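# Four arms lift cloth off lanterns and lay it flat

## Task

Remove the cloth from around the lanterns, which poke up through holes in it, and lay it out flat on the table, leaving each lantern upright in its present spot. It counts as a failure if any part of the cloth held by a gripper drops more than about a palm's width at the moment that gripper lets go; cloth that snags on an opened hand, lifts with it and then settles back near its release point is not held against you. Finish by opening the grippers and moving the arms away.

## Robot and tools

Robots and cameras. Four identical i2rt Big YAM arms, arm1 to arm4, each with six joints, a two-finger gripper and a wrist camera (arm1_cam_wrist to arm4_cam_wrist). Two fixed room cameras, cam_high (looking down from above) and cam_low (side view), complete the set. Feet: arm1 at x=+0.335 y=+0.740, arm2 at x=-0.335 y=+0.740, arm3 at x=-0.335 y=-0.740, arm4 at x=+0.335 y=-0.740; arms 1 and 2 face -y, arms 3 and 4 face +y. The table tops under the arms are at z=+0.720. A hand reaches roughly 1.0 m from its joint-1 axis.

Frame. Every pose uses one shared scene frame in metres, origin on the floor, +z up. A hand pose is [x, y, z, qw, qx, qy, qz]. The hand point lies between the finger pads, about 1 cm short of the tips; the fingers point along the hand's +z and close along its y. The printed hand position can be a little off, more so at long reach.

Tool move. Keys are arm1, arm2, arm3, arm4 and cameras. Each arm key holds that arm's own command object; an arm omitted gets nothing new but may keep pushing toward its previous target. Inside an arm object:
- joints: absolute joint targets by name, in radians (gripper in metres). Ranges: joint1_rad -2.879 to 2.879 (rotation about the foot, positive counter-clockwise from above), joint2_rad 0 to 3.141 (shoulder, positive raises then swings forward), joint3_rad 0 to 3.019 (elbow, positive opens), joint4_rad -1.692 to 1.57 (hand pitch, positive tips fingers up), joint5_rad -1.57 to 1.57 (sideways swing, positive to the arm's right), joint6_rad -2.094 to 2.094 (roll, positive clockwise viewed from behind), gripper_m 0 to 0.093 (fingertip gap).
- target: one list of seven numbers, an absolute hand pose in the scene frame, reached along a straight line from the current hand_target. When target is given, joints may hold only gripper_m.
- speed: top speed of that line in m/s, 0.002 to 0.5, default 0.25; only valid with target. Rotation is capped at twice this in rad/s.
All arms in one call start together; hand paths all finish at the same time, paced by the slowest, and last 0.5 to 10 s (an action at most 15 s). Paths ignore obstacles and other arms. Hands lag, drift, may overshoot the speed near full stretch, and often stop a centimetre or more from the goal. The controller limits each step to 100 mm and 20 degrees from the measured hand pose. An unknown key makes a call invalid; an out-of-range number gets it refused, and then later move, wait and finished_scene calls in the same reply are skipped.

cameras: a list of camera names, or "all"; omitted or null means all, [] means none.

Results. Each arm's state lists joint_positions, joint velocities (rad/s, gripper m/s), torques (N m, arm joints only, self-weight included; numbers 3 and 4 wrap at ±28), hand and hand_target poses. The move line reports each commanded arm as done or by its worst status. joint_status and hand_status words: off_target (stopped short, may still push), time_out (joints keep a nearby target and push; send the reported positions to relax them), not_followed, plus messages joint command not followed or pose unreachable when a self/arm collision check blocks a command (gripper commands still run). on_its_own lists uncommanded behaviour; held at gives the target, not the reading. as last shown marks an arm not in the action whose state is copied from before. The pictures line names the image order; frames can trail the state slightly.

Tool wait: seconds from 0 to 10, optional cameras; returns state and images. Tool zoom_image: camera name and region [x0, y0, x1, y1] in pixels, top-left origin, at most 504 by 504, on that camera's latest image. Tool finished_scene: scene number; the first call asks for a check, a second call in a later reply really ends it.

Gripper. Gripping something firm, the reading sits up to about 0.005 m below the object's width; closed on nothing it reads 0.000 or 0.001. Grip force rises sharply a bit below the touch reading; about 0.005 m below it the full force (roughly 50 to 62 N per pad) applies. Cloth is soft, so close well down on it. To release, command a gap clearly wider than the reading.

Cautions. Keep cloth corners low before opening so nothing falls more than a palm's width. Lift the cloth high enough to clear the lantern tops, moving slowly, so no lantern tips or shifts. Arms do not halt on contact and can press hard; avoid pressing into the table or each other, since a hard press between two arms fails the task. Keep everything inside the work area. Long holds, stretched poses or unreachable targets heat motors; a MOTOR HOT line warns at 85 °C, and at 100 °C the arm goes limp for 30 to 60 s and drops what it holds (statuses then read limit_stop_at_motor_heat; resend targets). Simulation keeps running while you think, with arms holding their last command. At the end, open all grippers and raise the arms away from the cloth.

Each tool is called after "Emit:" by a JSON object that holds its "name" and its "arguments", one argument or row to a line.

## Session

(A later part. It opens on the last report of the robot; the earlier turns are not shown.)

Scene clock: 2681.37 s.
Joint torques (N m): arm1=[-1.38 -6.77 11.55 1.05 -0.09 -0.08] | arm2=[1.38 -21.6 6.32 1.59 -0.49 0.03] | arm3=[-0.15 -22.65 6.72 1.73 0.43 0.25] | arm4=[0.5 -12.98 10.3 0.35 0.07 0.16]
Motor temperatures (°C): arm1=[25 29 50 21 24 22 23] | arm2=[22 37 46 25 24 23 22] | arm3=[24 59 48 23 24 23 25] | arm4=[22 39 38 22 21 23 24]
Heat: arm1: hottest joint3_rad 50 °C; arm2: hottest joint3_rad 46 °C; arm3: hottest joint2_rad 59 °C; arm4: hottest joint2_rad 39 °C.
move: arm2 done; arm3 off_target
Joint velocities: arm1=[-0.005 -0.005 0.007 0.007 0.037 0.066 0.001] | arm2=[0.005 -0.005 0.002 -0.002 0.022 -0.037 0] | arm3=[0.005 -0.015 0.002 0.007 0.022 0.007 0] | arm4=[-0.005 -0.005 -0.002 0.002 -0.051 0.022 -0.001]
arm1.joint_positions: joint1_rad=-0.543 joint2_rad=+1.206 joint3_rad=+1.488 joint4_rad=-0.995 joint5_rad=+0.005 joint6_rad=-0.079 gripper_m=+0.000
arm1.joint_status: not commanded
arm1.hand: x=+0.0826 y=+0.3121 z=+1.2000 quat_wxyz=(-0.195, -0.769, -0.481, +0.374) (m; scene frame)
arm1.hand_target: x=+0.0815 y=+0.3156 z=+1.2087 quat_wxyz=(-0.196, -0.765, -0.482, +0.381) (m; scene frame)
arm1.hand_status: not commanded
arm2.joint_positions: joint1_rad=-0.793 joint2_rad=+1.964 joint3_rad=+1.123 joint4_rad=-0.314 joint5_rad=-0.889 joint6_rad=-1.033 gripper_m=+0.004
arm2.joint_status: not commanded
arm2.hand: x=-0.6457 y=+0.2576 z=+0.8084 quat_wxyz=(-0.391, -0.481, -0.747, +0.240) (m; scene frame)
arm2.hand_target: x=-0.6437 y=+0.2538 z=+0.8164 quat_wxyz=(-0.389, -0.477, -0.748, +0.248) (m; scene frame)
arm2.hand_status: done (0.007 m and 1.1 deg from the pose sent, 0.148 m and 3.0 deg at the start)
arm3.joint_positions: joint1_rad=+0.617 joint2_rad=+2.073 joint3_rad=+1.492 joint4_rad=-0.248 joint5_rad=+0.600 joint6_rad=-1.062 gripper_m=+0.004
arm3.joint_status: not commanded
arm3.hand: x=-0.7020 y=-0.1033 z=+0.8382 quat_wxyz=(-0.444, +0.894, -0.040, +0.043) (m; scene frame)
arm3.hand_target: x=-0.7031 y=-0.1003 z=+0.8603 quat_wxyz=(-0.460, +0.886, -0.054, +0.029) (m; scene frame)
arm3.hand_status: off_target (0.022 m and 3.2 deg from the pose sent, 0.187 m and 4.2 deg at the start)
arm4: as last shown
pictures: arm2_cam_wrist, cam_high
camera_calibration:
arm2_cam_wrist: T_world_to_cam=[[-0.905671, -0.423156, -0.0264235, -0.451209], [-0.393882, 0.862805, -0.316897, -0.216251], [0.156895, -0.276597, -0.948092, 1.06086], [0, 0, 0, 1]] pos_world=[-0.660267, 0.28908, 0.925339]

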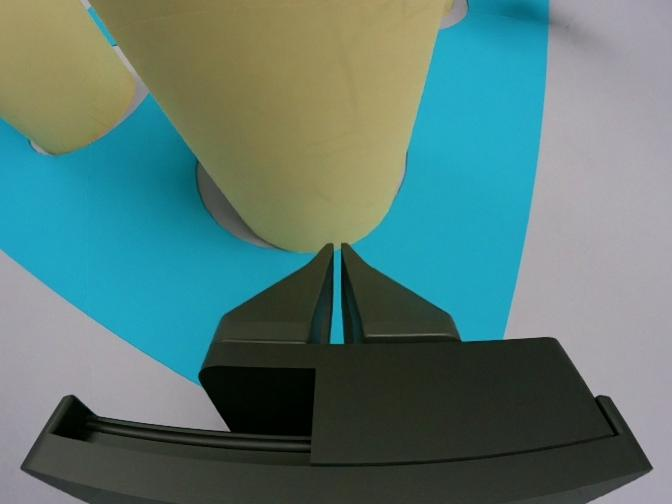

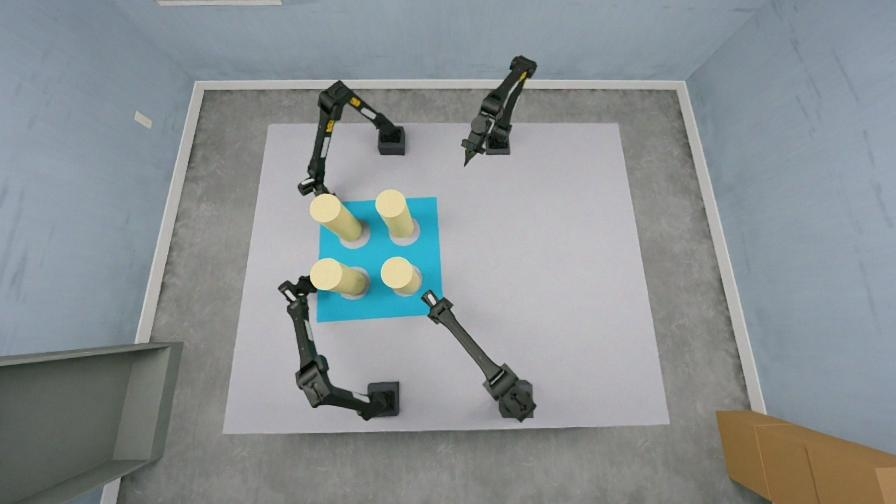

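Emit:
{"name": "move", "arguments": {
  "cameras": ["cam_high", "arm2_cam_wrist"]
}}

Scene clock: 2699.43 s.
Joint torques (N m): arm1=[-1.67 -6.53 11.66 1.18 -0.1 -0.02] | arm2=[1.32 -21.6 6.28 1.65 -0.5 0.02] | arm3=[-0.26 -22.65 6.68 1.72 0.43 0.23] | arm4=[0.44 -13.04 10.29 0.36 0.06 0.16]
Motor temperatures (°C): arm1=[25 29 50 21 24 22 23] | arm2=[22 37 44 25 23 23 22] | arm3=[24 55 47 23 24 23 25] | arm4=[22 39 38 22 21 23 24]
Heat: arm1: hottest joint3_rad 50 °C; arm2: hottest joint3_rad 44 °C; arm3: hottest joint2_rad 55 °C; arm4: hottest joint2_rad 39 °C.
Joint velocities: arm1=[-0.005 -0.005 0.017 0.002 0.051 0.066 -0.001] | arm2=[-0.005 -0.015 0.007 -0.007 -0.125 -0.051 -0.001] | arm3=[-0.015 0.015 0.017 -0.007 -0.022 0.022 0] | arm4=[0.015 0.015 -0.007 -0.002 -0.037 -0.051 0]
arm1.joint_positions: joint1_rad=-0.543 joint2_rad=+1.206 joint3_rad=+1.488 joint4_rad=-0.995 joint5_rad=+0.005 joint6_rad=-0.079 gripper_m=+0.000
arm1.joint_status: not commanded
arm1.hand: x=+0.0826 y=+0.3121 z=+1.2000 quat_wxyz=(-0.195, -0.769, -0.481, +0.374) (m; scene frame)
arm1.hand_target: x=+0.0815 y=+0.3156 z=+1.2087 quat_wxyz=(-0.196, -0.765, -0.482, +0.381) (m; scene frame)
arm1.hand_status: not commanded
arm2.joint_positions: joint1_rad=-0.793 joint2_rad=+1.964 joint3_rad=+1.123 joint4_rad=-0.313 joint5_rad=-0.889 joint6_rad=-1.032 gripper_m=+0.004
arm2.joint_status: not commanded
arm2.hand: x=-0.6458 y=+0.2576 z=+0.8085 quat_wxyz=(-0.391, -0.481, -0.747, +0.240) (m; scene frame)
arm2.hand_target: x=-0.6436 y=+0.2538 z=+0.8164 quat_wxyz=(-0.390, -0.477, -0.748, +0.248) (m; scene frame)
arm2.hand_status: done (0.007 m and 1.1 deg from the pose sent, 0.148 m and 3.0 deg at the start)
arm3.joint_positions: joint1_rad=+0.617 joint2_rad=+2.073 joint3_rad=+1.492 joint4_rad=-0.248 joint5_rad=+0.600 joint6_rad=-1.061 gripper_m=+0.004
arm3.joint_status: not commanded
arm3.hand: x=-0.7020 y=-0.1033 z=+0.8382 quat_wxyz=(-0.444, +0.894, -0.041, +0.043) (m; scene frame)
arm3.hand_target: x=-0.7031 y=-0.1003 z=+0.8603 quat_wxyz=(-0.460, +0.886, -0.054, +0.029) (m; scene frame)
arm3.hand_status: off_target (0.022 m and 3.1 deg from the pose sent, 0.187 m and 4.2 deg at the start)
arm4.joint_positions: joint1_rad=+0.739 joint2_rad=+2.000 joint3_rad=+1.542 joint4_rad=-1.121 joint5_rad=-0.003 joint6_rad=-0.149 gripper_m=+0.080
arm4.joint_status: not commanded
arm4.hand: x=-0.0417 y=-0.2972 z=+0.8636 quat_wxyz=(+0.000, +0.936, -0.351, +0.000) (m; scene frame)
arm4.hand_target: x=-0.0448 y=-0.2944 z=+0.8661 quat_wxyz=(-0.003, +0.934, -0.356, -0.003) (m; scene frame)
arm4.hand_status: not commanded
pictures: arm2_cam_wrist, cam_high
camera_calibration:
arm2_cam_wrist: T_world_to_cam=[[-0.90585, -0.422757, -0.0266844, -0.451276], [-0.393411, 0.862981, -0.317004, -0.215876], [0.157044, -0.27666, -0.948049, 1.06096], [0, 0, 0, 1]] pos_world=[-0.660333, 0.289042, 0.925363]

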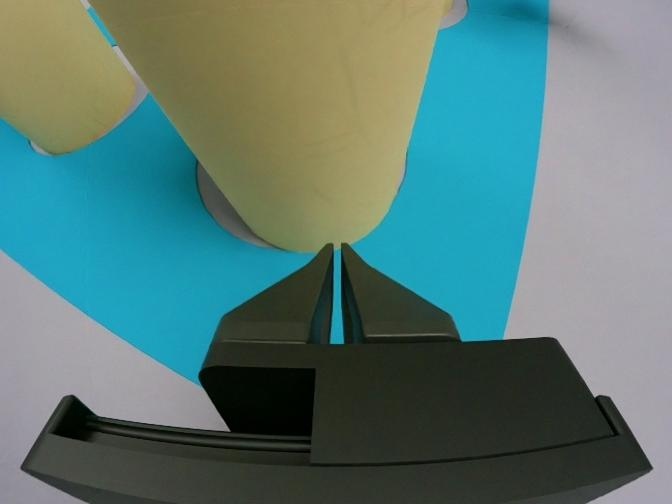

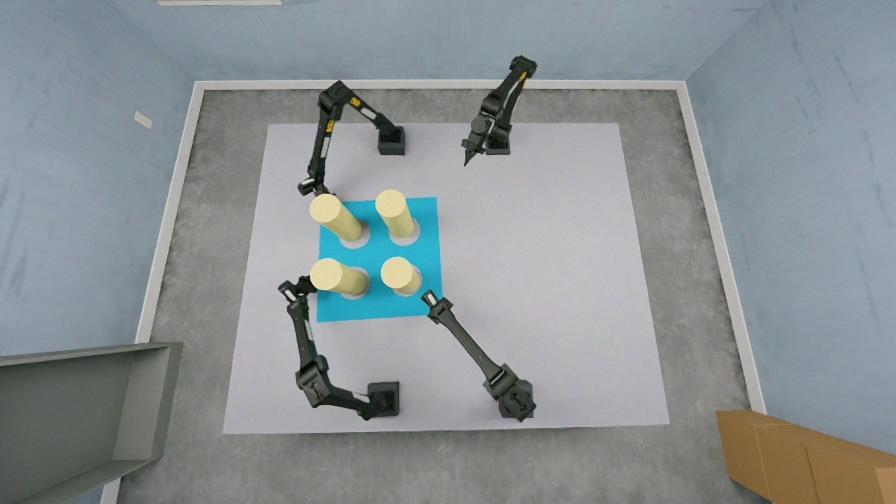

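Emit:
{"name": "move", "arguments": {
  "arm2": {"target": [-0.612, 0.207, 0.815, 0.38943, 0.47659, 0.7481, -0.2481], "speed": 0.06},
  "cameras": ["cam_high", "arm2_cam_wrist"]
}}

Emit:
{"name": "zoom_image", "arguments": {
  "camera": "cam_high",
  "region": [265, 180, 455, 332]
}}

Scene clock: 2703.13 s.
Joint torques (N m): arm1=[-1.96 -6.59 11.58 1.03 -0.11 -0.05] | arm2=[1.2 -19.84 8.01 1.84 -0.44 0.03] | arm3=[-0.21 -22.59 6.69 1.73 0.43 0.23] | arm4=[0.5 -13.04 10.3 0.36 0.07 0.16]
Motor temperatures (°C): arm1=[25 29 50 21 24 22 23] | arm2=[22 37 44 25 23 23 22] | arm3=[24 54 47 23 24 23 25] | arm4=[22 39 38 22 21 23 24]
Heat: arm1: hottest joint3_rad 50 °C; arm2: hottest joint3_rad 44 °C; arm3: hottest joint2_rad 54 °C; arm4: hottest joint2_rad 39 °C.
move: arm2 done
Joint velocities: arm1=[0.005 0.005 0.002 -0.002 -0.037 -0.007 -0.001] | arm2=[-0.005 0.005 -0.027 0.002 -0.022 -0.037 0.002] | arm3=[-0.015 -0.005 -0.017 -0.002 -0.095 -0.066 -0.001] | arm4=[-0.015 -0.015 -0.007 0.007 -0.081 0.081 0]
arm1, arm4: as last shown
arm2.joint_positions: joint1_rad=-0.686 joint2_rad=+1.964 joint3_rad=+1.123 joint4_rad=-0.205 joint5_rad=-0.838 joint6_rad=-0.892 gripper_m=+0.004
arm2.joint_status: not commanded
arm2.hand: x=-0.6106 y=+0.2149 z=+0.8116 quat_wxyz=(-0.390, -0.480, -0.748, +0.240) (m; scene frame)
arm2.hand_target: x=-0.6126 y=+0.2067 z=+0.8150 quat_wxyz=(-0.389, -0.477, -0.748, +0.248) (m; scene frame)
arm2.hand_status: done (0.009 m and 1.1 deg from the pose sent, 0.061 m and 1.1 deg at the start)
arm3.joint_positions: joint1_rad=+0.617 joint2_rad=+2.073 joint3_rad=+1.492 joint4_rad=-0.248 joint5_rad=+0.600 joint6_rad=-1.061 gripper_m=+0.004
arm3.joint_status: not commanded
arm3.hand: x=-0.7020 y=-0.1033 z=+0.8382 quat_wxyz=(-0.444, +0.894, -0.041, +0.043) (m; scene frame)
arm3.hand_target: x=-0.7031 y=-0.1003 z=+0.8603 quat_wxyz=(-0.460, +0.886, -0.054, +0.029) (m; scene frame)
arm3.hand_status: not commanded
pictures: arm2_cam_wrist, cam_high
camera_calibration:
arm2_cam_wrist: T_world_to_cam=[[-0.905102, -0.424524, -0.0238556, -0.438865], [-0.3963, 0.862598, -0.314438, -0.167967], [0.154064, -0.275145, -0.948978, 1.0452], [0, 0, 0, 1]] pos_world=[-0.624811, 0.246159, 0.928584]

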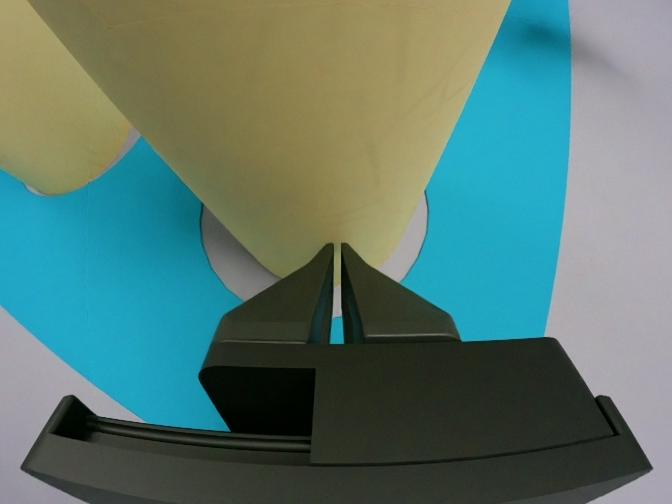

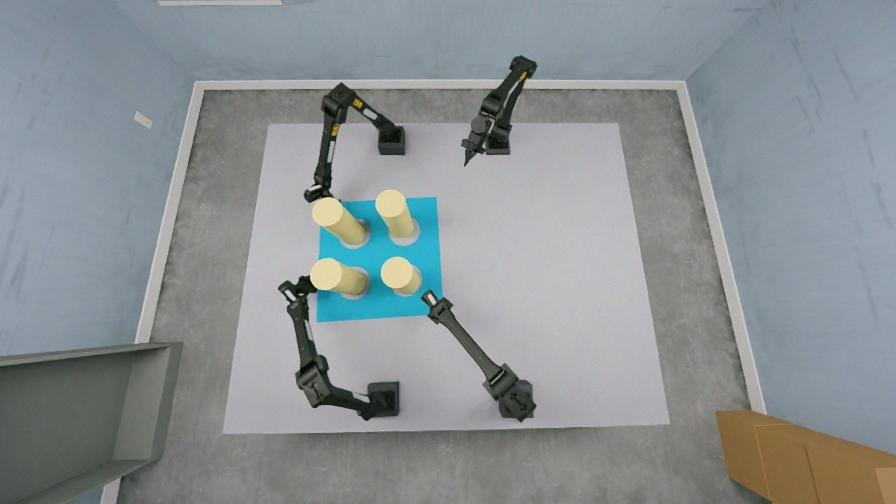

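Scaled by 2.653.

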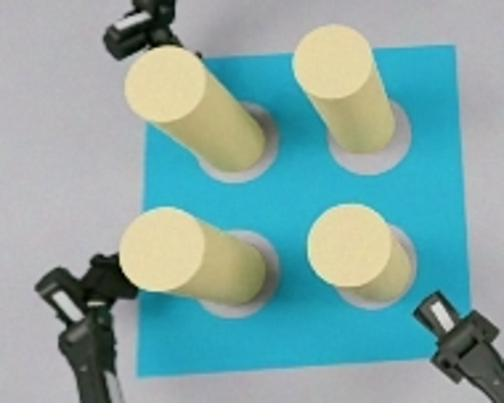

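Emit:
{"name": "zoom_image", "arguments": {
  "camera": "cam_high",
  "region": [305, 185, 365, 230]
}}

Scaled by 8.400.

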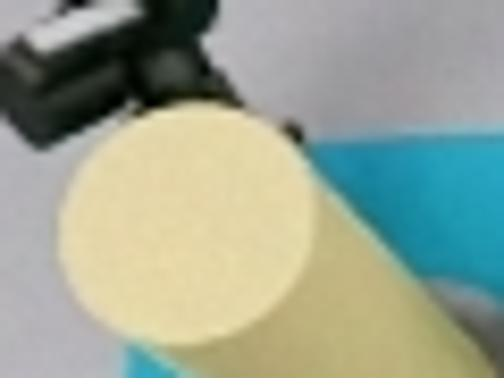

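Emit:
{"name": "move", "arguments": {
  "arm2": {"target": [-0.672, 0.315, 0.85, 0.38943, 0.47659, 0.7481, -0.2481], "speed": 0.15},
  "arm3": {"joints": {"joint1_rad": 0.713, "joint2_rad": 1.843, "joint3_rad": 1.475, "joint4_rad": -1.202, "joint5_rad": 0.0, "joint6_rad": 1.477, "gripper_m": 0.08}},
  "arm1": {"joints": {"joint1_rad": -0.8325, "joint2_rad": 1.892, "joint3_rad": 1.641, "joint4_rad": -1.3185, "joint5_rad": 0.0, "joint6_rad": -0.091, "gripper_m": 0.08}},
  "cameras": ["cam_high"]
}}

Emit:
{"name": "move", "arguments": {
  "arm2": {"joints": {"joint1_rad": -0.742, "joint2_rad": 2.01, "joint3_rad": 1.6395, "joint4_rad": -1.199, "joint5_rad": 0.0, "joint6_rad": -1.599, "gripper_m": 0.08}},
  "cameras": ["cam_high", "arm1_cam_wrist", "arm2_cam_wrist", "arm3_cam_wrist", "arm4_cam_wrist"]
}}

Emit:
{"name": "zoom_image", "arguments": {
  "camera": "cam_high",
  "region": [265, 180, 455, 332]
}}

Scene clock: 2724.27 s.
Joint torques (N m): arm1=[-0.5 -16.38 11.07 -0.21 0.07 -0.07] | arm2=[0.67 -20.13 6.95 0.23 -0.8 -0.18] | arm3=[-0.32 -16.03 7.35 -0.44 0.12 0.15] | arm4=[0.5 -13.04 10.32 0.35 0.07 0.16]
Motor temperatures (°C): arm1=[25 29 50 21 24 22 23] | arm2=[22 37 42 25 23 23 22] | arm3=[24 52 46 23 24 23 25] | arm4=[22 39 38 22 21 23 24]
Heat: arm1: hottest joint3_rad 50 °C; arm2: hottest joint3_rad 42 °C; arm3: hottest joint2_rad 52 °C; arm4: hottest joint2_rad 39 °C.
move: arm1 done; arm2 done; arm3 done
Joint velocities: arm1=[0.005 -0.005 -0.017 -0.007 0.022 -0.051 0.001] | arm2=[0.005 -0.015 0.007 0.002 -0.066 0.007 -0.001] | arm3=[0.005 -0.015 0.007 0.002 -0.007 -0.051 0] | arm4=[-0.005 -0.005 -0.012 -0.012 0.007 0.022 0]
arm1.joint_positions: joint1_rad=-0.837 joint2_rad=+1.905 joint3_rad=+1.620 joint4_rad=-1.313 joint5_rad=+0.001 joint6_rad=-0.080 gripper_m=+0.080
arm1.joint_status: all done
arm1.hand: x=-0.0826 y=+0.3538 z=+0.8597 quat_wxyz=(+0.000, -0.915, -0.403, -0.007) (m; scene frame)
arm1.hand_target: x=-0.0850 y=+0.3481 z=+0.8742 quat_wxyz=(-0.005, -0.912, -0.409, +0.006) (m; scene frame)
arm1.hand_status: not commanded
arm2.joint_positions: joint1_rad=-0.915 joint2_rad=+1.872 joint3_rad=+1.107 joint4_rad=-0.516 joint5_rad=-0.929 joint6_rad=-1.206 gripper_m=+0.004
arm2.joint_status: not commanded
arm2.hand: x=-0.6730 y=+0.3152 z=+0.8438 quat_wxyz=(-0.390, -0.482, -0.745, +0.246) (m; scene frame)
arm2.hand_target: x=-0.6707 y=+0.3153 z=+0.8501 quat_wxyz=(-0.390, -0.477, -0.748, +0.248) (m; scene frame)
arm2.hand_status: done (0.006 m and 0.7 deg from the pose sent, 0.124 m and 1.1 deg at the start)
arm3.joint_positions: joint1_rad=+0.717 joint2_rad=+1.838 joint3_rad=+1.466 joint4_rad=-1.190 joint5_rad=+0.002 joint6_rad=+1.463 gripper_m=+0.080
arm3.joint_status: all done
arm3.hand: x=-0.7088 y=-0.3431 z=+0.8687 quat_wxyz=(-0.005, +0.418, -0.908, -0.007) (m; scene frame)
arm3.hand_target: x=-0.7078 y=-0.3417 z=+0.8692 quat_wxyz=(-0.005, +0.410, -0.912, -0.002) (m; scene frame)
arm3.hand_status: not commanded
arm4: as last shown
pictures: cam_high

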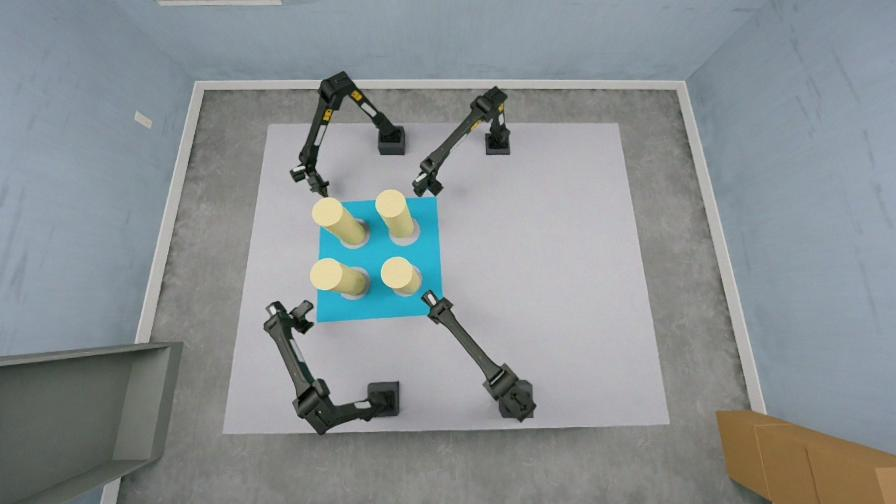

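Scene clock: 2725.70 s.
Joint torques (N m): arm1=[-1.26 -16.32 11.11 -0.24 0.07 -0.04] | arm2=[0.97 -22.42 11.59 -0.27 0.01 -0.18] | arm3=[-0.26 -16.09 7.42 -0.49 0.12 0.15] | arm4=[0.44 -13.04 10.29 0.35 0.07 0.16]
Motor temperatures (°C): arm1=[25 29 50 21 24 22 23] | arm2=[22 37 42 25 23 23 22] | arm3=[24 52 46 23 24 23 25] | arm4=[22 39 38 22 21 23 24]
Heat: arm1: hottest joint3_rad 50 °C; arm2: hottest joint3_rad 42 °C; arm3: hottest joint2_rad 52 °C; arm4: hottest joint2_rad 39 °C.
move: arm2 done
Joint velocities: arm1=[-0.005 -0.015 0.002 -0.002 0.007 0.007 0] | arm2=[0.005 -0.005 0.002 -0.012 0.022 -0.007 -0.001] | arm3=[0.005 -0.005 0.012 -0.002 0.007 0.007 0.001] | arm4=[0.015 -0.015 0.012 -0.002 0.051 0.007 -0.001]
arm1.joint_positions: joint1_rad=-0.837 joint2_rad=+1.905 joint3_rad=+1.620 joint4_rad=-1.313 joint5_rad=+0.001 joint6_rad=-0.080 gripper_m=+0.080
arm1.joint_status: not commanded
arm1.hand: x=-0.0826 y=+0.3538 z=+0.8597 quat_wxyz=(+0.000, -0.915, -0.403, -0.007) (m; scene frame)
arm1.hand_target: x=-0.0850 y=+0.3481 z=+0.8742 quat_wxyz=(-0.005, -0.912, -0.409, +0.006) (m; scene frame)
arm1.hand_status: not commanded
arm2.joint_positions: joint1_rad=-0.742 joint2_rad=+2.005 joint3_rad=+1.600 joint4_rad=-1.188 joint5_rad=-0.003 joint6_rad=-1.588 gripper_m=+0.080
arm2.joint_status: all done
arm2.hand: x=-0.7383 y=+0.3115 z=+0.8549 quat_wxyz=(-0.006, -0.361, -0.933, -0.012) (m; scene frame)
arm2.hand_target: x=-0.7472 y=+0.3029 z=+0.8656 quat_wxyz=(+0.000, -0.356, -0.935, -0.001) (m; scene frame)
arm2.hand_status: not commanded
arm3.joint_positions: joint1_rad=+0.717 joint2_rad=+1.838 joint3_rad=+1.466 joint4_rad=-1.190 joint5_rad=+0.002 joint6_rad=+1.464 gripper_m=+0.080
arm3.joint_status: not commanded
arm3.hand: x=-0.7088 y=-0.3431 z=+0.8687 quat_wxyz=(-0.005, +0.418, -0.909, -0.007) (m; scene frame)
arm3.hand_target: x=-0.7078 y=-0.3417 z=+0.8692 quat_wxyz=(-0.005, +0.410, -0.912, -0.003) (m; scene frame)
arm3.hand_status: not commanded
arm4: as last shown
pictures: arm1_cam_wrist, arm2_cam_wrist, arm3_cam_wrist, arm4_cam_wrist, cam_high
camera_calibration:
arm1_cam_wrist: T_world_to_cam=[[-0.737982, 0.67462, -0.0164389, -0.283814], [0.54851, 0.613862, 0.567724, -0.65176], [0.393089, 0.409954, -0.823055, 0.72539], [0, 0, 0, 1]] pos_world=[-0.137096, 0.294181, 0.96239]
arm2_cam_wrist: T_world_to_cam=[[-0.676671, -0.735628, -0.0310982, -0.240603], [-0.607536, 0.533988, 0.588011, -1.11338], [-0.415951, 0.416784, -0.808255, 0.37588], [0, 0, 0, 1]] pos_world=[-0.682881, 0.260876, 0.951005]
arm3_cam_wrist: T_world_to_cam=[[0.760853, -0.64882, -0.0116081, 0.327401], [-0.528528, -0.62997, 0.569032, -1.07853], [-0.376512, -0.426814, -0.822234, 0.425979], [0, 0, 0, 1]] pos_world=[-0.658751, -0.285203, 0.967772]
arm4_cam_wrist: T_world_to_cam=[[0.652691, 0.757624, -0.000147688, 0.251562], [0.61109, -0.526338, 0.591216, -0.637871], [0.447842, -0.385972, -0.806513, 0.721125], [0, 0, 0, 1]] pos_world=[-0.0973454, -0.24799, 0.958753]

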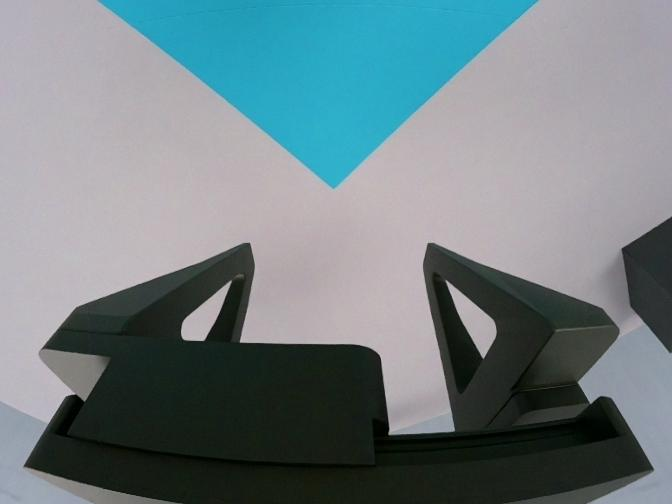

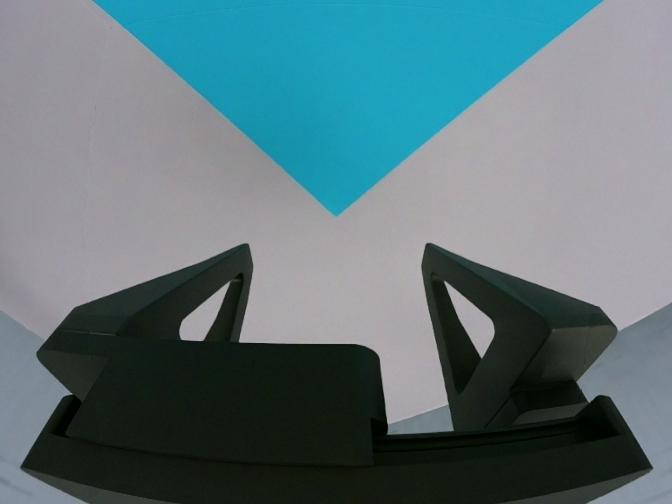

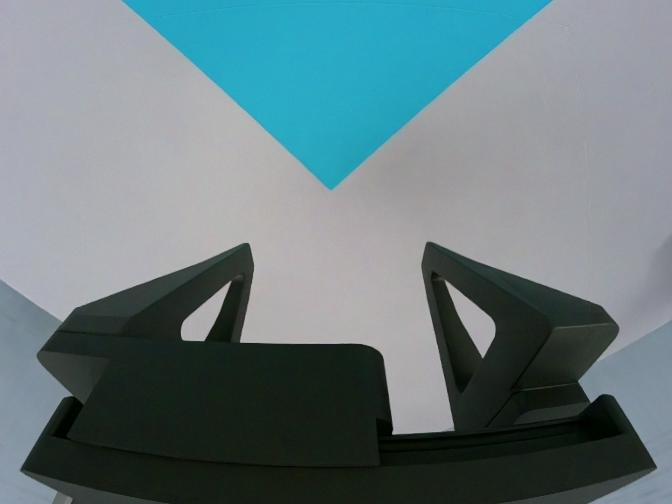

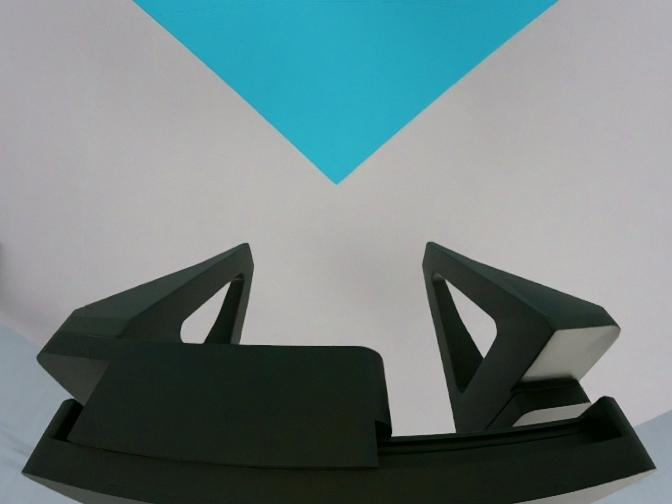

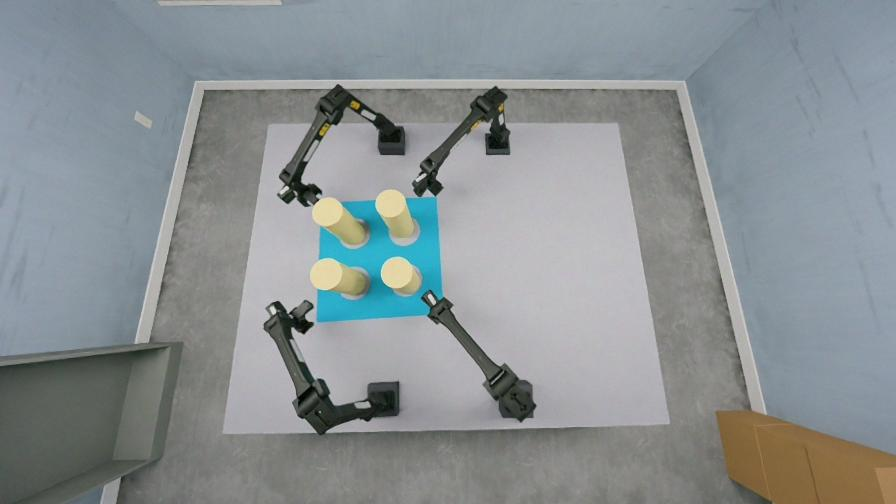

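Scaled by 2.653.

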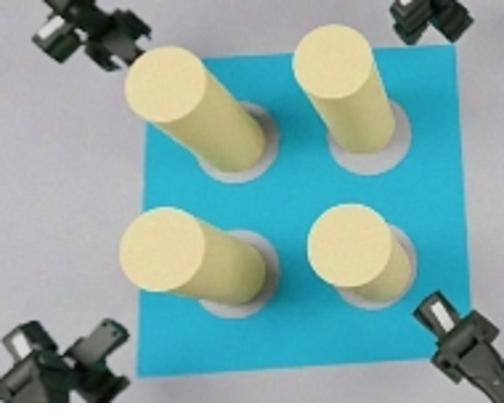

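Emit:
{"name": "zoom_image", "arguments": {
  "camera": "cam_high",
  "region": [405, 165, 465, 210]
}}

Emit:
{"name": "zoom_image", "arguments": {
  "camera": "cam_high",
  "region": [410, 275, 470, 320]
}}

Scaled by 8.400.

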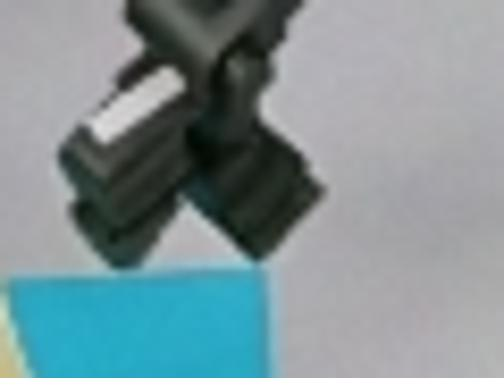

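Scaled by 8.400.

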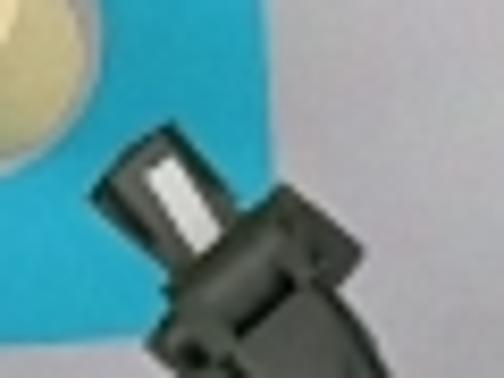

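Emit:
{"name": "move", "arguments": {
  "arm1": {"target": [-0.0915, 0.333, 0.805, 0, 0.9125, 0.4091, 0], "speed": 0.1},
  "arm2": {"target": [-0.753, 0.316, 0.8, 0, 0.3559, 0.9345, 0], "speed": 0.1},
  "arm3": {"target": [-0.7065, -0.326, 0.795, 0, 0.4091, -0.9125, 0], "speed": 0.1},
  "arm4": {"target": [-0.0535, -0.285, 0.795, 0, 0.9345, -0.3559, 0], "speed": 0.1},
  "cameras": ["arm1_cam_wrist", "arm2_cam_wrist", "arm3_cam_wrist", "arm4_cam_wrist"]
}}

Scene clock: 2766.80 s.
Joint torques (N m): arm1=[-0.67 -16.32 9.05 0.46 0.3 0.05] | arm2=[-0.26 -23.06 7.54 0.77 -0.08 -0.2] | arm3=[-0.5 -16.62 6.3 0.53 0.11 -0.08] | arm4=[0.44 -13.1 9.72 0.72 -0.05 0.16]
Motor temperatures (°C): arm1=[25 33 49 21 24 22 23] | arm2=[22 37 44 25 23 23 22] | arm3=[24 52 44 23 24 23 25] | arm4=[22 39 38 22 21 23 24]
Heat: arm1: hottest joint3_rad 49 °C; arm2: hottest joint3_rad 44 °C; arm3: hottest joint2_rad 52 °C; arm4: hottest joint2_rad 39 °C.
move: arm1 done; arm2 done; arm3 done; arm4 done
Joint velocities: arm1=[-0.015 -0.005 0.002 0.012 -0.037 -0.037 -0.002] | arm2=[-0.015 0.005 -0.007 0.002 -0.066 0.037 0.001] | arm3=[0.005 -0.005 -0.012 -0.007 -0.037 0.022 0] | arm4=[0.005 -0.015 -0.007 0.002 0.095 -0.066 0]
arm1.joint_positions: joint1_rad=-0.827 joint2_rad=+1.992 joint3_rad=+1.606 joint4_rad=-1.206 joint5_rad=+0.002 joint6_rad=-0.080 gripper_m=+0.080
arm1.joint_status: not commanded
arm1.hand: x=-0.0913 y=+0.3371 z=+0.8055 quat_wxyz=(-0.001, -0.913, -0.408, -0.005) (m; scene frame)
arm1.hand_target: x=-0.0910 y=+0.3332 z=+0.8049 quat_wxyz=(+0.000, -0.912, -0.409, +0.000) (m; scene frame)
arm1.hand_status: done (0.004 m and 0.6 deg from the pose sent, 0.059 m and 1.1 deg at the start)
arm2.joint_positions: joint1_rad=-0.757 joint2_rad=+2.067 joint3_rad=+1.554 joint4_rad=-1.059 joint5_rad=-0.003 joint6_rad=-1.611 gripper_m=+0.080
arm2.joint_status: not commanded
arm2.hand: x=-0.7490 y=+0.3132 z=+0.8037 quat_wxyz=(-0.001, -0.357, -0.934, -0.002) (m; scene frame)
arm2.hand_target: x=-0.7525 y=+0.3167 z=+0.8001 quat_wxyz=(+0.000, -0.356, -0.935, +0.000) (m; scene frame)
arm2.hand_status: done (0.006 m and 0.3 deg from the pose sent, 0.057 m and 1.6 deg at the start)
arm3.joint_positions: joint1_rad=+0.697 joint2_rad=+1.945 joint3_rad=+1.425 joint4_rad=-1.061 joint5_rad=-0.008 joint6_rad=+1.464 gripper_m=+0.080
arm3.joint_status: not commanded
arm3.hand: x=-0.7063 y=-0.3309 z=+0.7983 quat_wxyz=(-0.003, +0.408, -0.913, +0.004) (m; scene frame)
arm3.hand_target: x=-0.7059 y=-0.3268 z=+0.7953 quat_wxyz=(+0.000, +0.409, -0.913, +0.000) (m; scene frame)
arm3.hand_status: done (0.006 m and 0.5 deg from the pose sent, 0.076 m and 1.4 deg at the start)
arm4.joint_positions: joint1_rad=+0.739 joint2_rad=+2.116 joint3_rad=+1.542 joint4_rad=-1.013 joint5_rad=-0.003 joint6_rad=-0.149 gripper_m=+0.080
arm4.joint_status: not commanded
arm4.hand: x=-0.0492 y=-0.2881 z=+0.7977 quat_wxyz=(+0.003, +0.936, -0.351, +0.004) (m; scene frame)
arm4.hand_target: x=-0.0537 y=-0.2848 z=+0.7947 quat_wxyz=(+0.000, +0.935, -0.356, +0.000) (m; scene frame)
arm4.hand_status: done (0.006 m and 0.8 deg from the pose sent, 0.071 m and 0.6 deg at the start)
pictures: arm1_cam_wrist, arm2_cam_wrist, arm3_cam_wrist, arm4_cam_wrist
camera_calibration:
arm1_cam_wrist: T_world_to_cam=[[-0.744937, 0.666955, -0.0155188, -0.278634], [0.544437, 0.621209, 0.563638, -0.605443], [0.385562, 0.411426, -0.825876, 0.692086], [0, 0, 0, 1]] pos_world=[-0.144781, 0.277201, 0.908504]
arm2_cam_wrist: T_world_to_cam=[[-0.671313, -0.741115, -0.00930958, -0.259932], [-0.602743, 0.538578, 0.588757, -1.08914], [-0.431323, 0.400852, -0.808256, 0.322764], [0, 0, 0, 1]] pos_world=[-0.691754, 0.264568, 0.899698]
arm3_cam_wrist: T_world_to_cam=[[0.747463, -0.664283, 0.00523987, 0.304661], [-0.543843, -0.607374, 0.579078, -1.04085], [-0.38149, -0.435689, -0.815255, 0.362275], [0, 0, 0, 1]] pos_world=[-0.655577, -0.271964, 0.896483]
arm4_cam_wrist: T_world_to_cam=[[0.652712, 0.757605, -0.00144481, 0.25061], [0.607848, -0.522549, 0.597883, -0.593984], [0.452204, -0.391123, -0.801582, 0.669606], [0, 0, 0, 1]] pos_world=[-0.105323, -0.23835, 0.89224]

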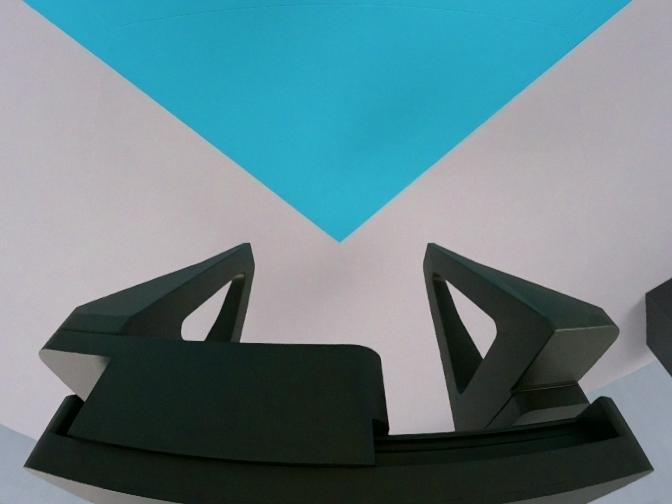

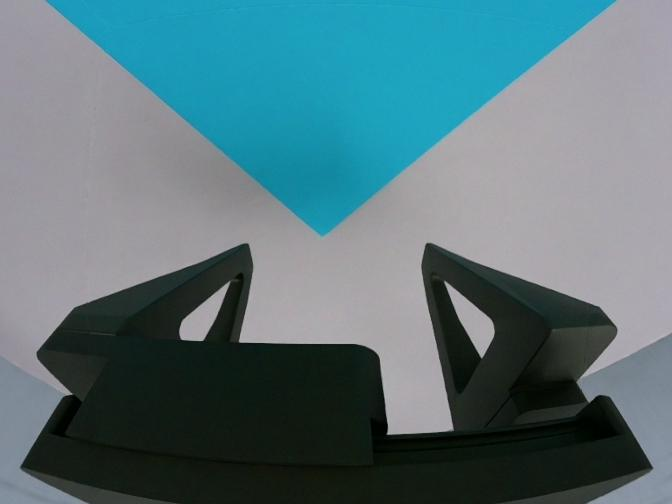

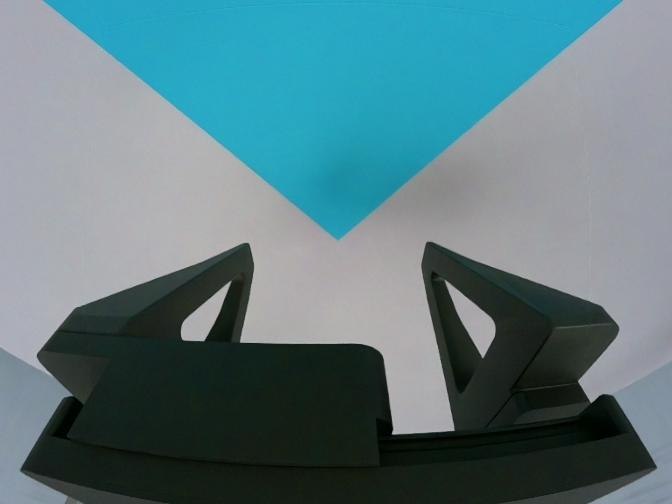

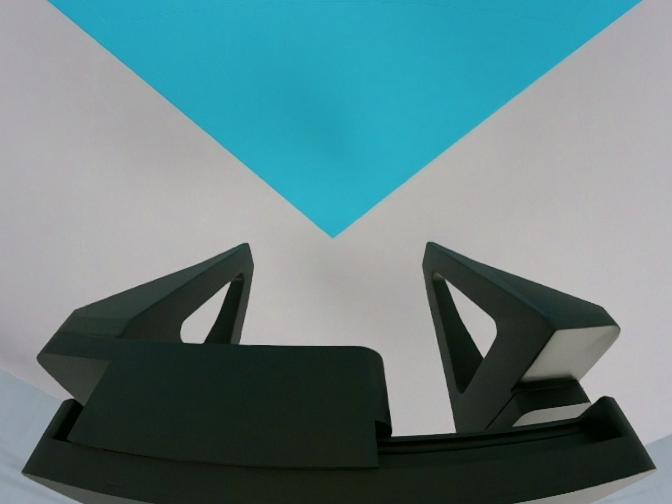

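Emit:
{"name": "move", "arguments": {
  "arm1": {"target": [-0.0895, 0.3345, 0.708, 0, 0.9125, 0.4091, 0], "speed": 0.07},
  "arm2": {"target": [-0.7462, 0.3287, 0.708, 0, 0.3559, 0.9345, 0], "speed": 0.07},
  "arm3": {"target": [-0.7065, -0.324, 0.708, 0, 0.4091, -0.9125, 0], "speed": 0.07},
  "arm4": {"target": [-0.0535, -0.285, 0.708, 0, 0.9345, -0.3559, 0], "speed": 0.07},
  "cameras": ["arm1_cam_wrist", "arm2_cam_wrist", "arm3_cam_wrist", "arm4_cam_wrist"]
}}

Scene clock: 2779.67 s.
Joint torques (N m): arm1=[-0.21 -13.86 6.99 0.8 0.43 0.06] | arm2=[-0.44 -20.95 5.85 1.37 -0.11 -0.18] | arm3=[-0.5 -15.15 5.24 1.24 0.11 -0.09] | arm4=[0.56 -10.93 7.42 1.26 0.07 0.16]
Motor temperatures (°C): arm1=[25 34 47 21 24 22 23] | arm2=[22 36 43 25 23 23 22] | arm3=[24 52 43 23 23 23 25] | arm4=[22 38 37 22 21 23 24]
Heat: arm1: hottest joint3_rad 47 °C; arm2: hottest joint3_rad 43 °C; arm3: hottest joint2_rad 52 °C; arm4: hottest joint2_rad 38 °C.
move: arm1 off_target; arm2 off_target; arm3 off_target; arm4 off_target
Joint velocities: arm1=[-0.005 -0.005 -0.012 -0.012 -0.007 0.022 0] | arm2=[-0.005 -0.015 -0.017 0.007 0.051 -0.022 -0.001] | arm3=[0.005 -0.005 -0.002 0.017 0.007 -0.051 -0.001] | arm4=[-0.005 -0.015 0.012 0.002 -0.022 -0.037 0]
arm1.joint_positions: joint1_rad=-0.827 joint2_rad=+2.068 joint3_rad=+1.522 joint4_rad=-1.004 joint5_rad=+0.001 joint6_rad=-0.080 gripper_m=+0.080
arm1.joint_status: not commanded
arm1.hand: x=-0.0961 y=+0.3317 z=+0.7336 quat_wxyz=(-0.008, -0.913, -0.407, +0.015) (m; scene frame)
arm1.hand_target: x=-0.0884 y=+0.3357 z=+0.7088 quat_wxyz=(+0.000, -0.912, -0.409, +0.000) (m; scene frame)
arm1.hand_status: off_target (0.027 m and 2.0 deg from the pose sent, 0.098 m and 0.6 deg at the start)
arm2.joint_positions: joint1_rad=-0.761 joint2_rad=+2.152 joint3_rad=+1.469 joint4_rad=-0.868 joint5_rad=-0.003 joint6_rad=-1.617 gripper_m=+0.080
arm2.joint_status: not commanded
arm2.hand: x=-0.7456 y=+0.3199 z=+0.7287 quat_wxyz=(+0.003, -0.356, -0.935, +0.008) (m; scene frame)
arm2.hand_target: x=-0.7445 y=+0.3297 z=+0.7088 quat_wxyz=(+0.000, -0.356, -0.935, +0.000) (m; scene frame)
arm2.hand_status: off_target (0.022 m and 1.0 deg from the pose sent, 0.097 m and 0.3 deg at the start)
arm3.joint_positions: joint1_rad=+0.697 joint2_rad=+2.047 joint3_rad=+1.382 joint4_rad=-0.895 joint5_rad=-0.009 joint6_rad=+1.464 gripper_m=+0.080
arm3.joint_status: not commanded
arm3.hand: x=-0.7099 y=-0.3257 z=+0.7297 quat_wxyz=(+0.001, +0.408, -0.913, -0.005) (m; scene frame)
arm3.hand_target: x=-0.7054 y=-0.3253 z=+0.7094 quat_wxyz=(+0.000, +0.409, -0.913, +0.000) (m; scene frame)
arm3.hand_status: off_target (0.022 m and 0.6 deg from the pose sent, 0.091 m and 0.5 deg at the start)
arm4.joint_positions: joint1_rad=+0.739 joint2_rad=+2.213 joint3_rad=+1.535 joint4_rad=-0.863 joint5_rad=-0.006 joint6_rad=-0.149 gripper_m=+0.080
arm4.joint_status: not commanded
arm4.hand: x=-0.0593 y=-0.2766 z=+0.7394 quat_wxyz=(-0.008, +0.936, -0.351, -0.017) (m; scene frame)
arm4.hand_target: x=-0.0528 y=-0.2857 z=+0.7087 quat_wxyz=(+0.000, +0.935, -0.356, +0.000) (m; scene frame)
arm4.hand_status: off_target (0.033 m and 2.2 deg from the pose sent, 0.090 m and 0.8 deg at the start)
pictures: arm1_cam_wrist, arm2_cam_wrist, arm3_cam_wrist, arm4_cam_wrist
camera_calibration:
arm1_cam_wrist: T_world_to_cam=[[-0.745198, 0.666712, -0.0132406, -0.281301], [0.560787, 0.637301, 0.52855, -0.537084], [0.360829, 0.386449, -0.848799, 0.659534], [0, 0, 0, 1]] pos_world=[-0.146414, 0.274954, 0.839963]
arm2_cam_wrist: T_world_to_cam=[[-0.669009, -0.743169, 0.0112717, -0.266037], [-0.595758, 0.545253, 0.589722, -1.04418], [-0.444409, 0.387814, -0.807528, 0.254839], [0, 0, 0, 1]] pos_world=[-0.68681, 0.272804, 0.824567]
arm3_cam_wrist: T_world_to_cam=[[0.747293, -0.664344, -0.0141848, 0.325147], [-0.53607, -0.615342, 0.577912, -0.996116], [-0.392661, -0.424265, -0.815976, 0.303552], [0, 0, 0, 1]] pos_world=[-0.657775, -0.268157, 0.827971]
arm4_cam_wrist: T_world_to_cam=[[0.652631, 0.757668, 0.00343052, 0.244808], [0.626253, -0.541972, 0.560423, -0.523508], [0.426474, -0.363601, -0.828199, 0.657704], [0, 0, 0, 1]] pos_world=[-0.112415, -0.230067, 0.837256]

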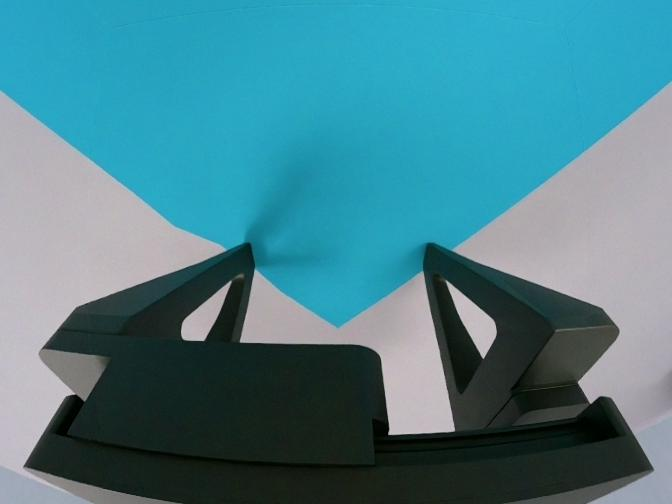

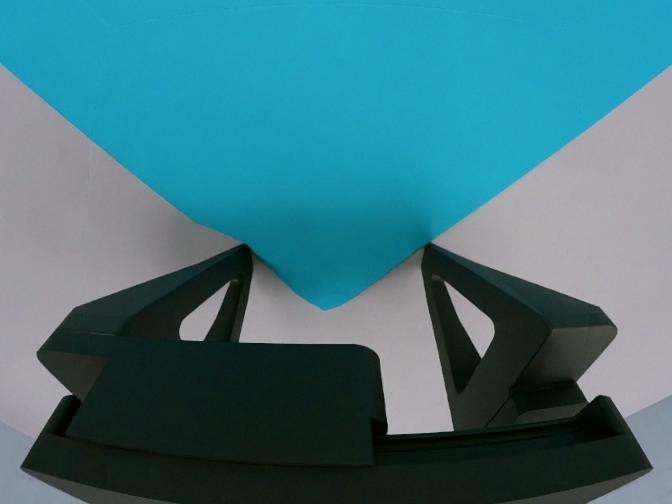

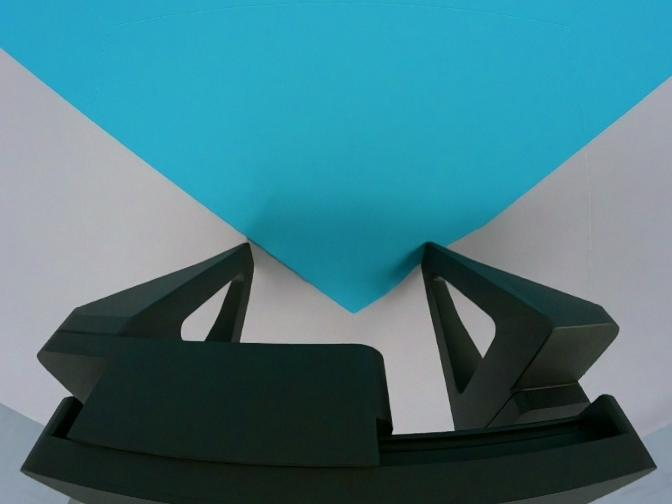

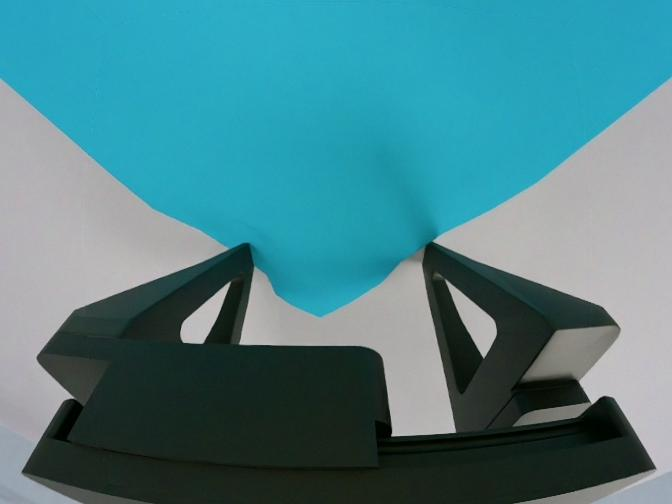

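Emit:
{"name": "move", "arguments": {
  "arm1": {"joints": {"gripper_m": 0.0}},
  "arm2": {"joints": {"gripper_m": 0.0}},
  "arm3": {"joints": {"gripper_m": 0.0}},
  "arm4": {"joints": {"gripper_m": 0.0}},
  "cameras": ["arm1_cam_wrist", "arm2_cam_wrist", "arm3_cam_wrist", "arm4_cam_wrist"]
}}

Scene clock: 2782.27 s.
Joint torques (N m): arm1=[-1.26 -14.51 6.99 0.35 0.37 0.08] | arm2=[-0.44 -21.01 5.97 1.26 -0.12 -0.17] | arm3=[-0.21 -15.21 5.22 0.7 0.16 -0.09] | arm4=[0.44 -10.93 7.46 0.73 0.18 0.16]
Motor temperatures (°C): arm1=[25 34 47 21 24 22 23] | arm2=[22 36 43 25 23 23 22] | arm3=[24 51 43 23 23 23 25] | arm4=[22 38 37 22 21 23 24]
Heat: arm1: hottest joint3_rad 47 °C; arm2: hottest joint3_rad 43 °C; arm3: hottest joint2_rad 51 °C; arm4: hottest joint2_rad 38 °C.
move: arm1 done; arm2 done; arm3 done; arm4 done
Joint velocities: arm1=[0.005 -0.005 -0.012 -0.007 0.037 -0.007 0] | arm2=[-0.015 -0.005 0.022 -0.007 -0.066 0.022 0.001] | arm3=[-0.005 -0.015 0.002 -0.002 0.081 0.022 0] | arm4=[0.005 -0.015 0.017 0.002 -0.022 0.022 0.001]
arm1.joint_positions: joint1_rad=-0.820 joint2_rad=+2.068 joint3_rad=+1.522 joint4_rad=-0.994 joint5_rad=+0.001 joint6_rad=-0.080 gripper_m=+0.002
arm1.joint_status: all done
arm1.hand: x=-0.0952 y=+0.3273 z=+0.7338 quat_wxyz=(-0.010, -0.912, -0.410, +0.020) (m; scene frame)
arm1.hand_target: x=-0.0884 y=+0.3357 z=+0.7088 quat_wxyz=(+0.000, -0.912, -0.409, +0.000) (m; scene frame)
arm1.hand_status: not commanded
arm2.joint_positions: joint1_rad=-0.761 joint2_rad=+2.151 joint3_rad=+1.468 joint4_rad=-0.865 joint5_rad=-0.003 joint6_rad=-1.618 gripper_m=+0.002
arm2.joint_status: all done
arm2.hand: x=-0.7460 y=+0.3201 z=+0.7286 quat_wxyz=(+0.003, -0.356, -0.934, +0.009) (m; scene frame)
arm2.hand_target: x=-0.7447 y=+0.3296 z=+0.7090 quat_wxyz=(+0.000, -0.356, -0.934, +0.000) (m; scene frame)
arm2.hand_status: not commanded
arm3.joint_positions: joint1_rad=+0.693 joint2_rad=+2.048 joint3_rad=+1.382 joint4_rad=-0.882 joint5_rad=-0.010 joint6_rad=+1.464 gripper_m=+0.001
arm3.joint_status: all done
arm3.hand: x=-0.7104 y=-0.3221 z=+0.7292 quat_wxyz=(+0.003, +0.407, -0.914, -0.011) (m; scene frame)
arm3.hand_target: x=-0.7055 y=-0.3253 z=+0.7095 quat_wxyz=(+0.000, +0.409, -0.912, +0.000) (m; scene frame)
arm3.hand_status: not commanded
arm4.joint_positions: joint1_rad=+0.740 joint2_rad=+2.213 joint3_rad=+1.535 joint4_rad=-0.849 joint5_rad=-0.008 joint6_rad=-0.148 gripper_m=+0.003
arm4.joint_status: all done
arm4.hand: x=-0.0623 y=-0.2748 z=+0.7396 quat_wxyz=(-0.010, +0.936, -0.351, -0.024) (m; scene frame)
arm4.hand_target: x=-0.0529 y=-0.2857 z=+0.7087 quat_wxyz=(+0.000, +0.935, -0.356, +0.000) (m; scene frame)
arm4.hand_status: not commanded
pictures: arm1_cam_wrist, arm2_cam_wrist, arm3_cam_wrist, arm4_cam_wrist
camera_calibration:
arm1_cam_wrist: T_world_to_cam=[[-0.749542, 0.661856, -0.0115843, -0.277817], [0.560773, 0.644172, 0.520169, -0.530908], [0.351739, 0.383392, -0.853985, 0.664974], [0, 0, 0, 1]] pos_world=[-0.144414, 0.270924, 0.840821]
arm2_cam_wrist: T_world_to_cam=[[-0.669274, -0.742899, 0.0131786, -0.267868], [-0.594761, 0.546279, 0.589779, -1.04411], [-0.445345, 0.386885, -0.807458, 0.254023], [0, 0, 0, 1]] pos_world=[-0.687144, 0.273098, 0.824436]
arm3_cam_wrist: T_world_to_cam=[[0.744677, -0.666915, -0.0261039, 0.3339], [-0.533251, -0.618038, 0.577644, -0.9926], [-0.401373, -0.416238, -0.815871, 0.300709], [0, 0, 0, 1]] pos_world=[-0.657256, -0.265615, 0.827425]
arm4_cam_wrist: T_world_to_cam=[[0.652261, 0.757989, 0.0028884, 0.245896], [0.632614, -0.546466, 0.548793, -0.512921], [0.417558, -0.356129, -0.835953, 0.667027], [0, 0, 0, 1]] pos_world=[-0.11443, -0.229133, 0.838381]

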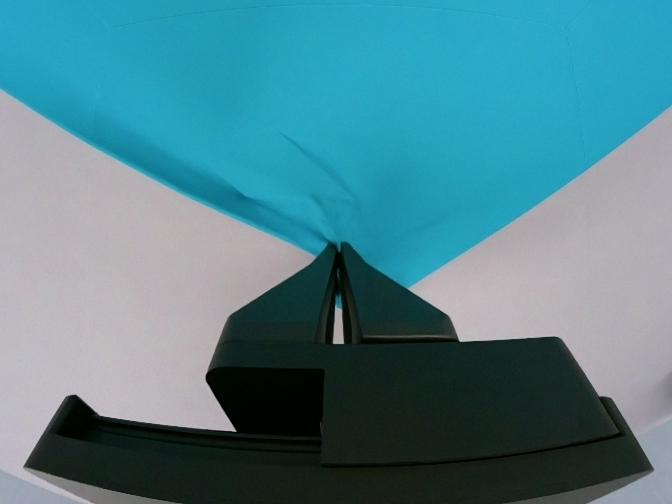

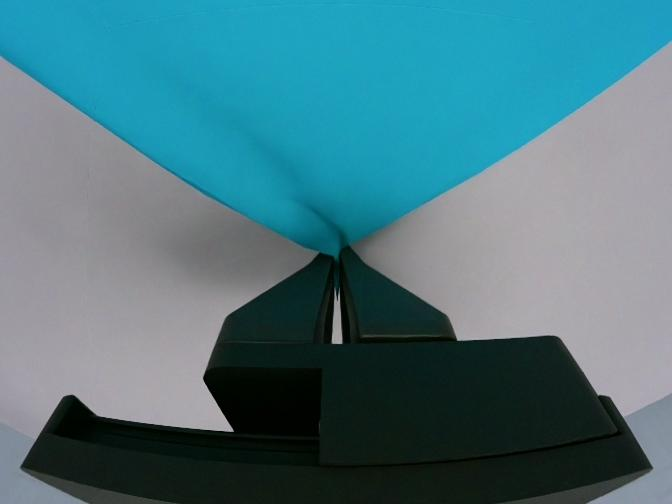

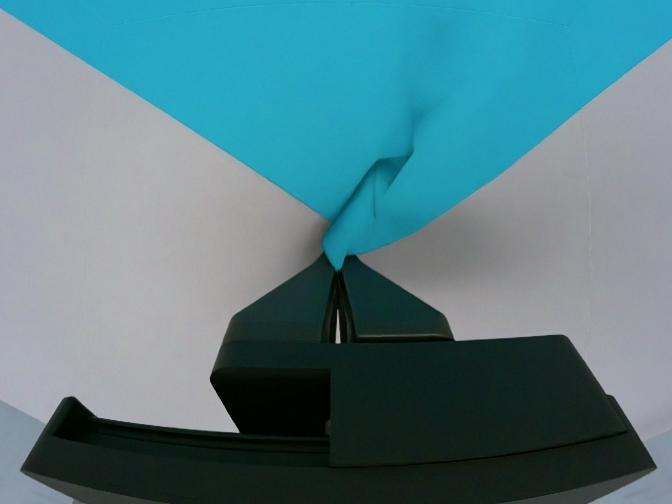

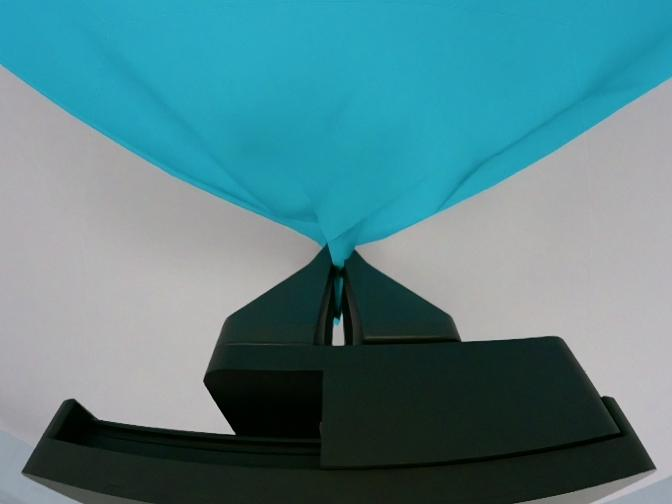

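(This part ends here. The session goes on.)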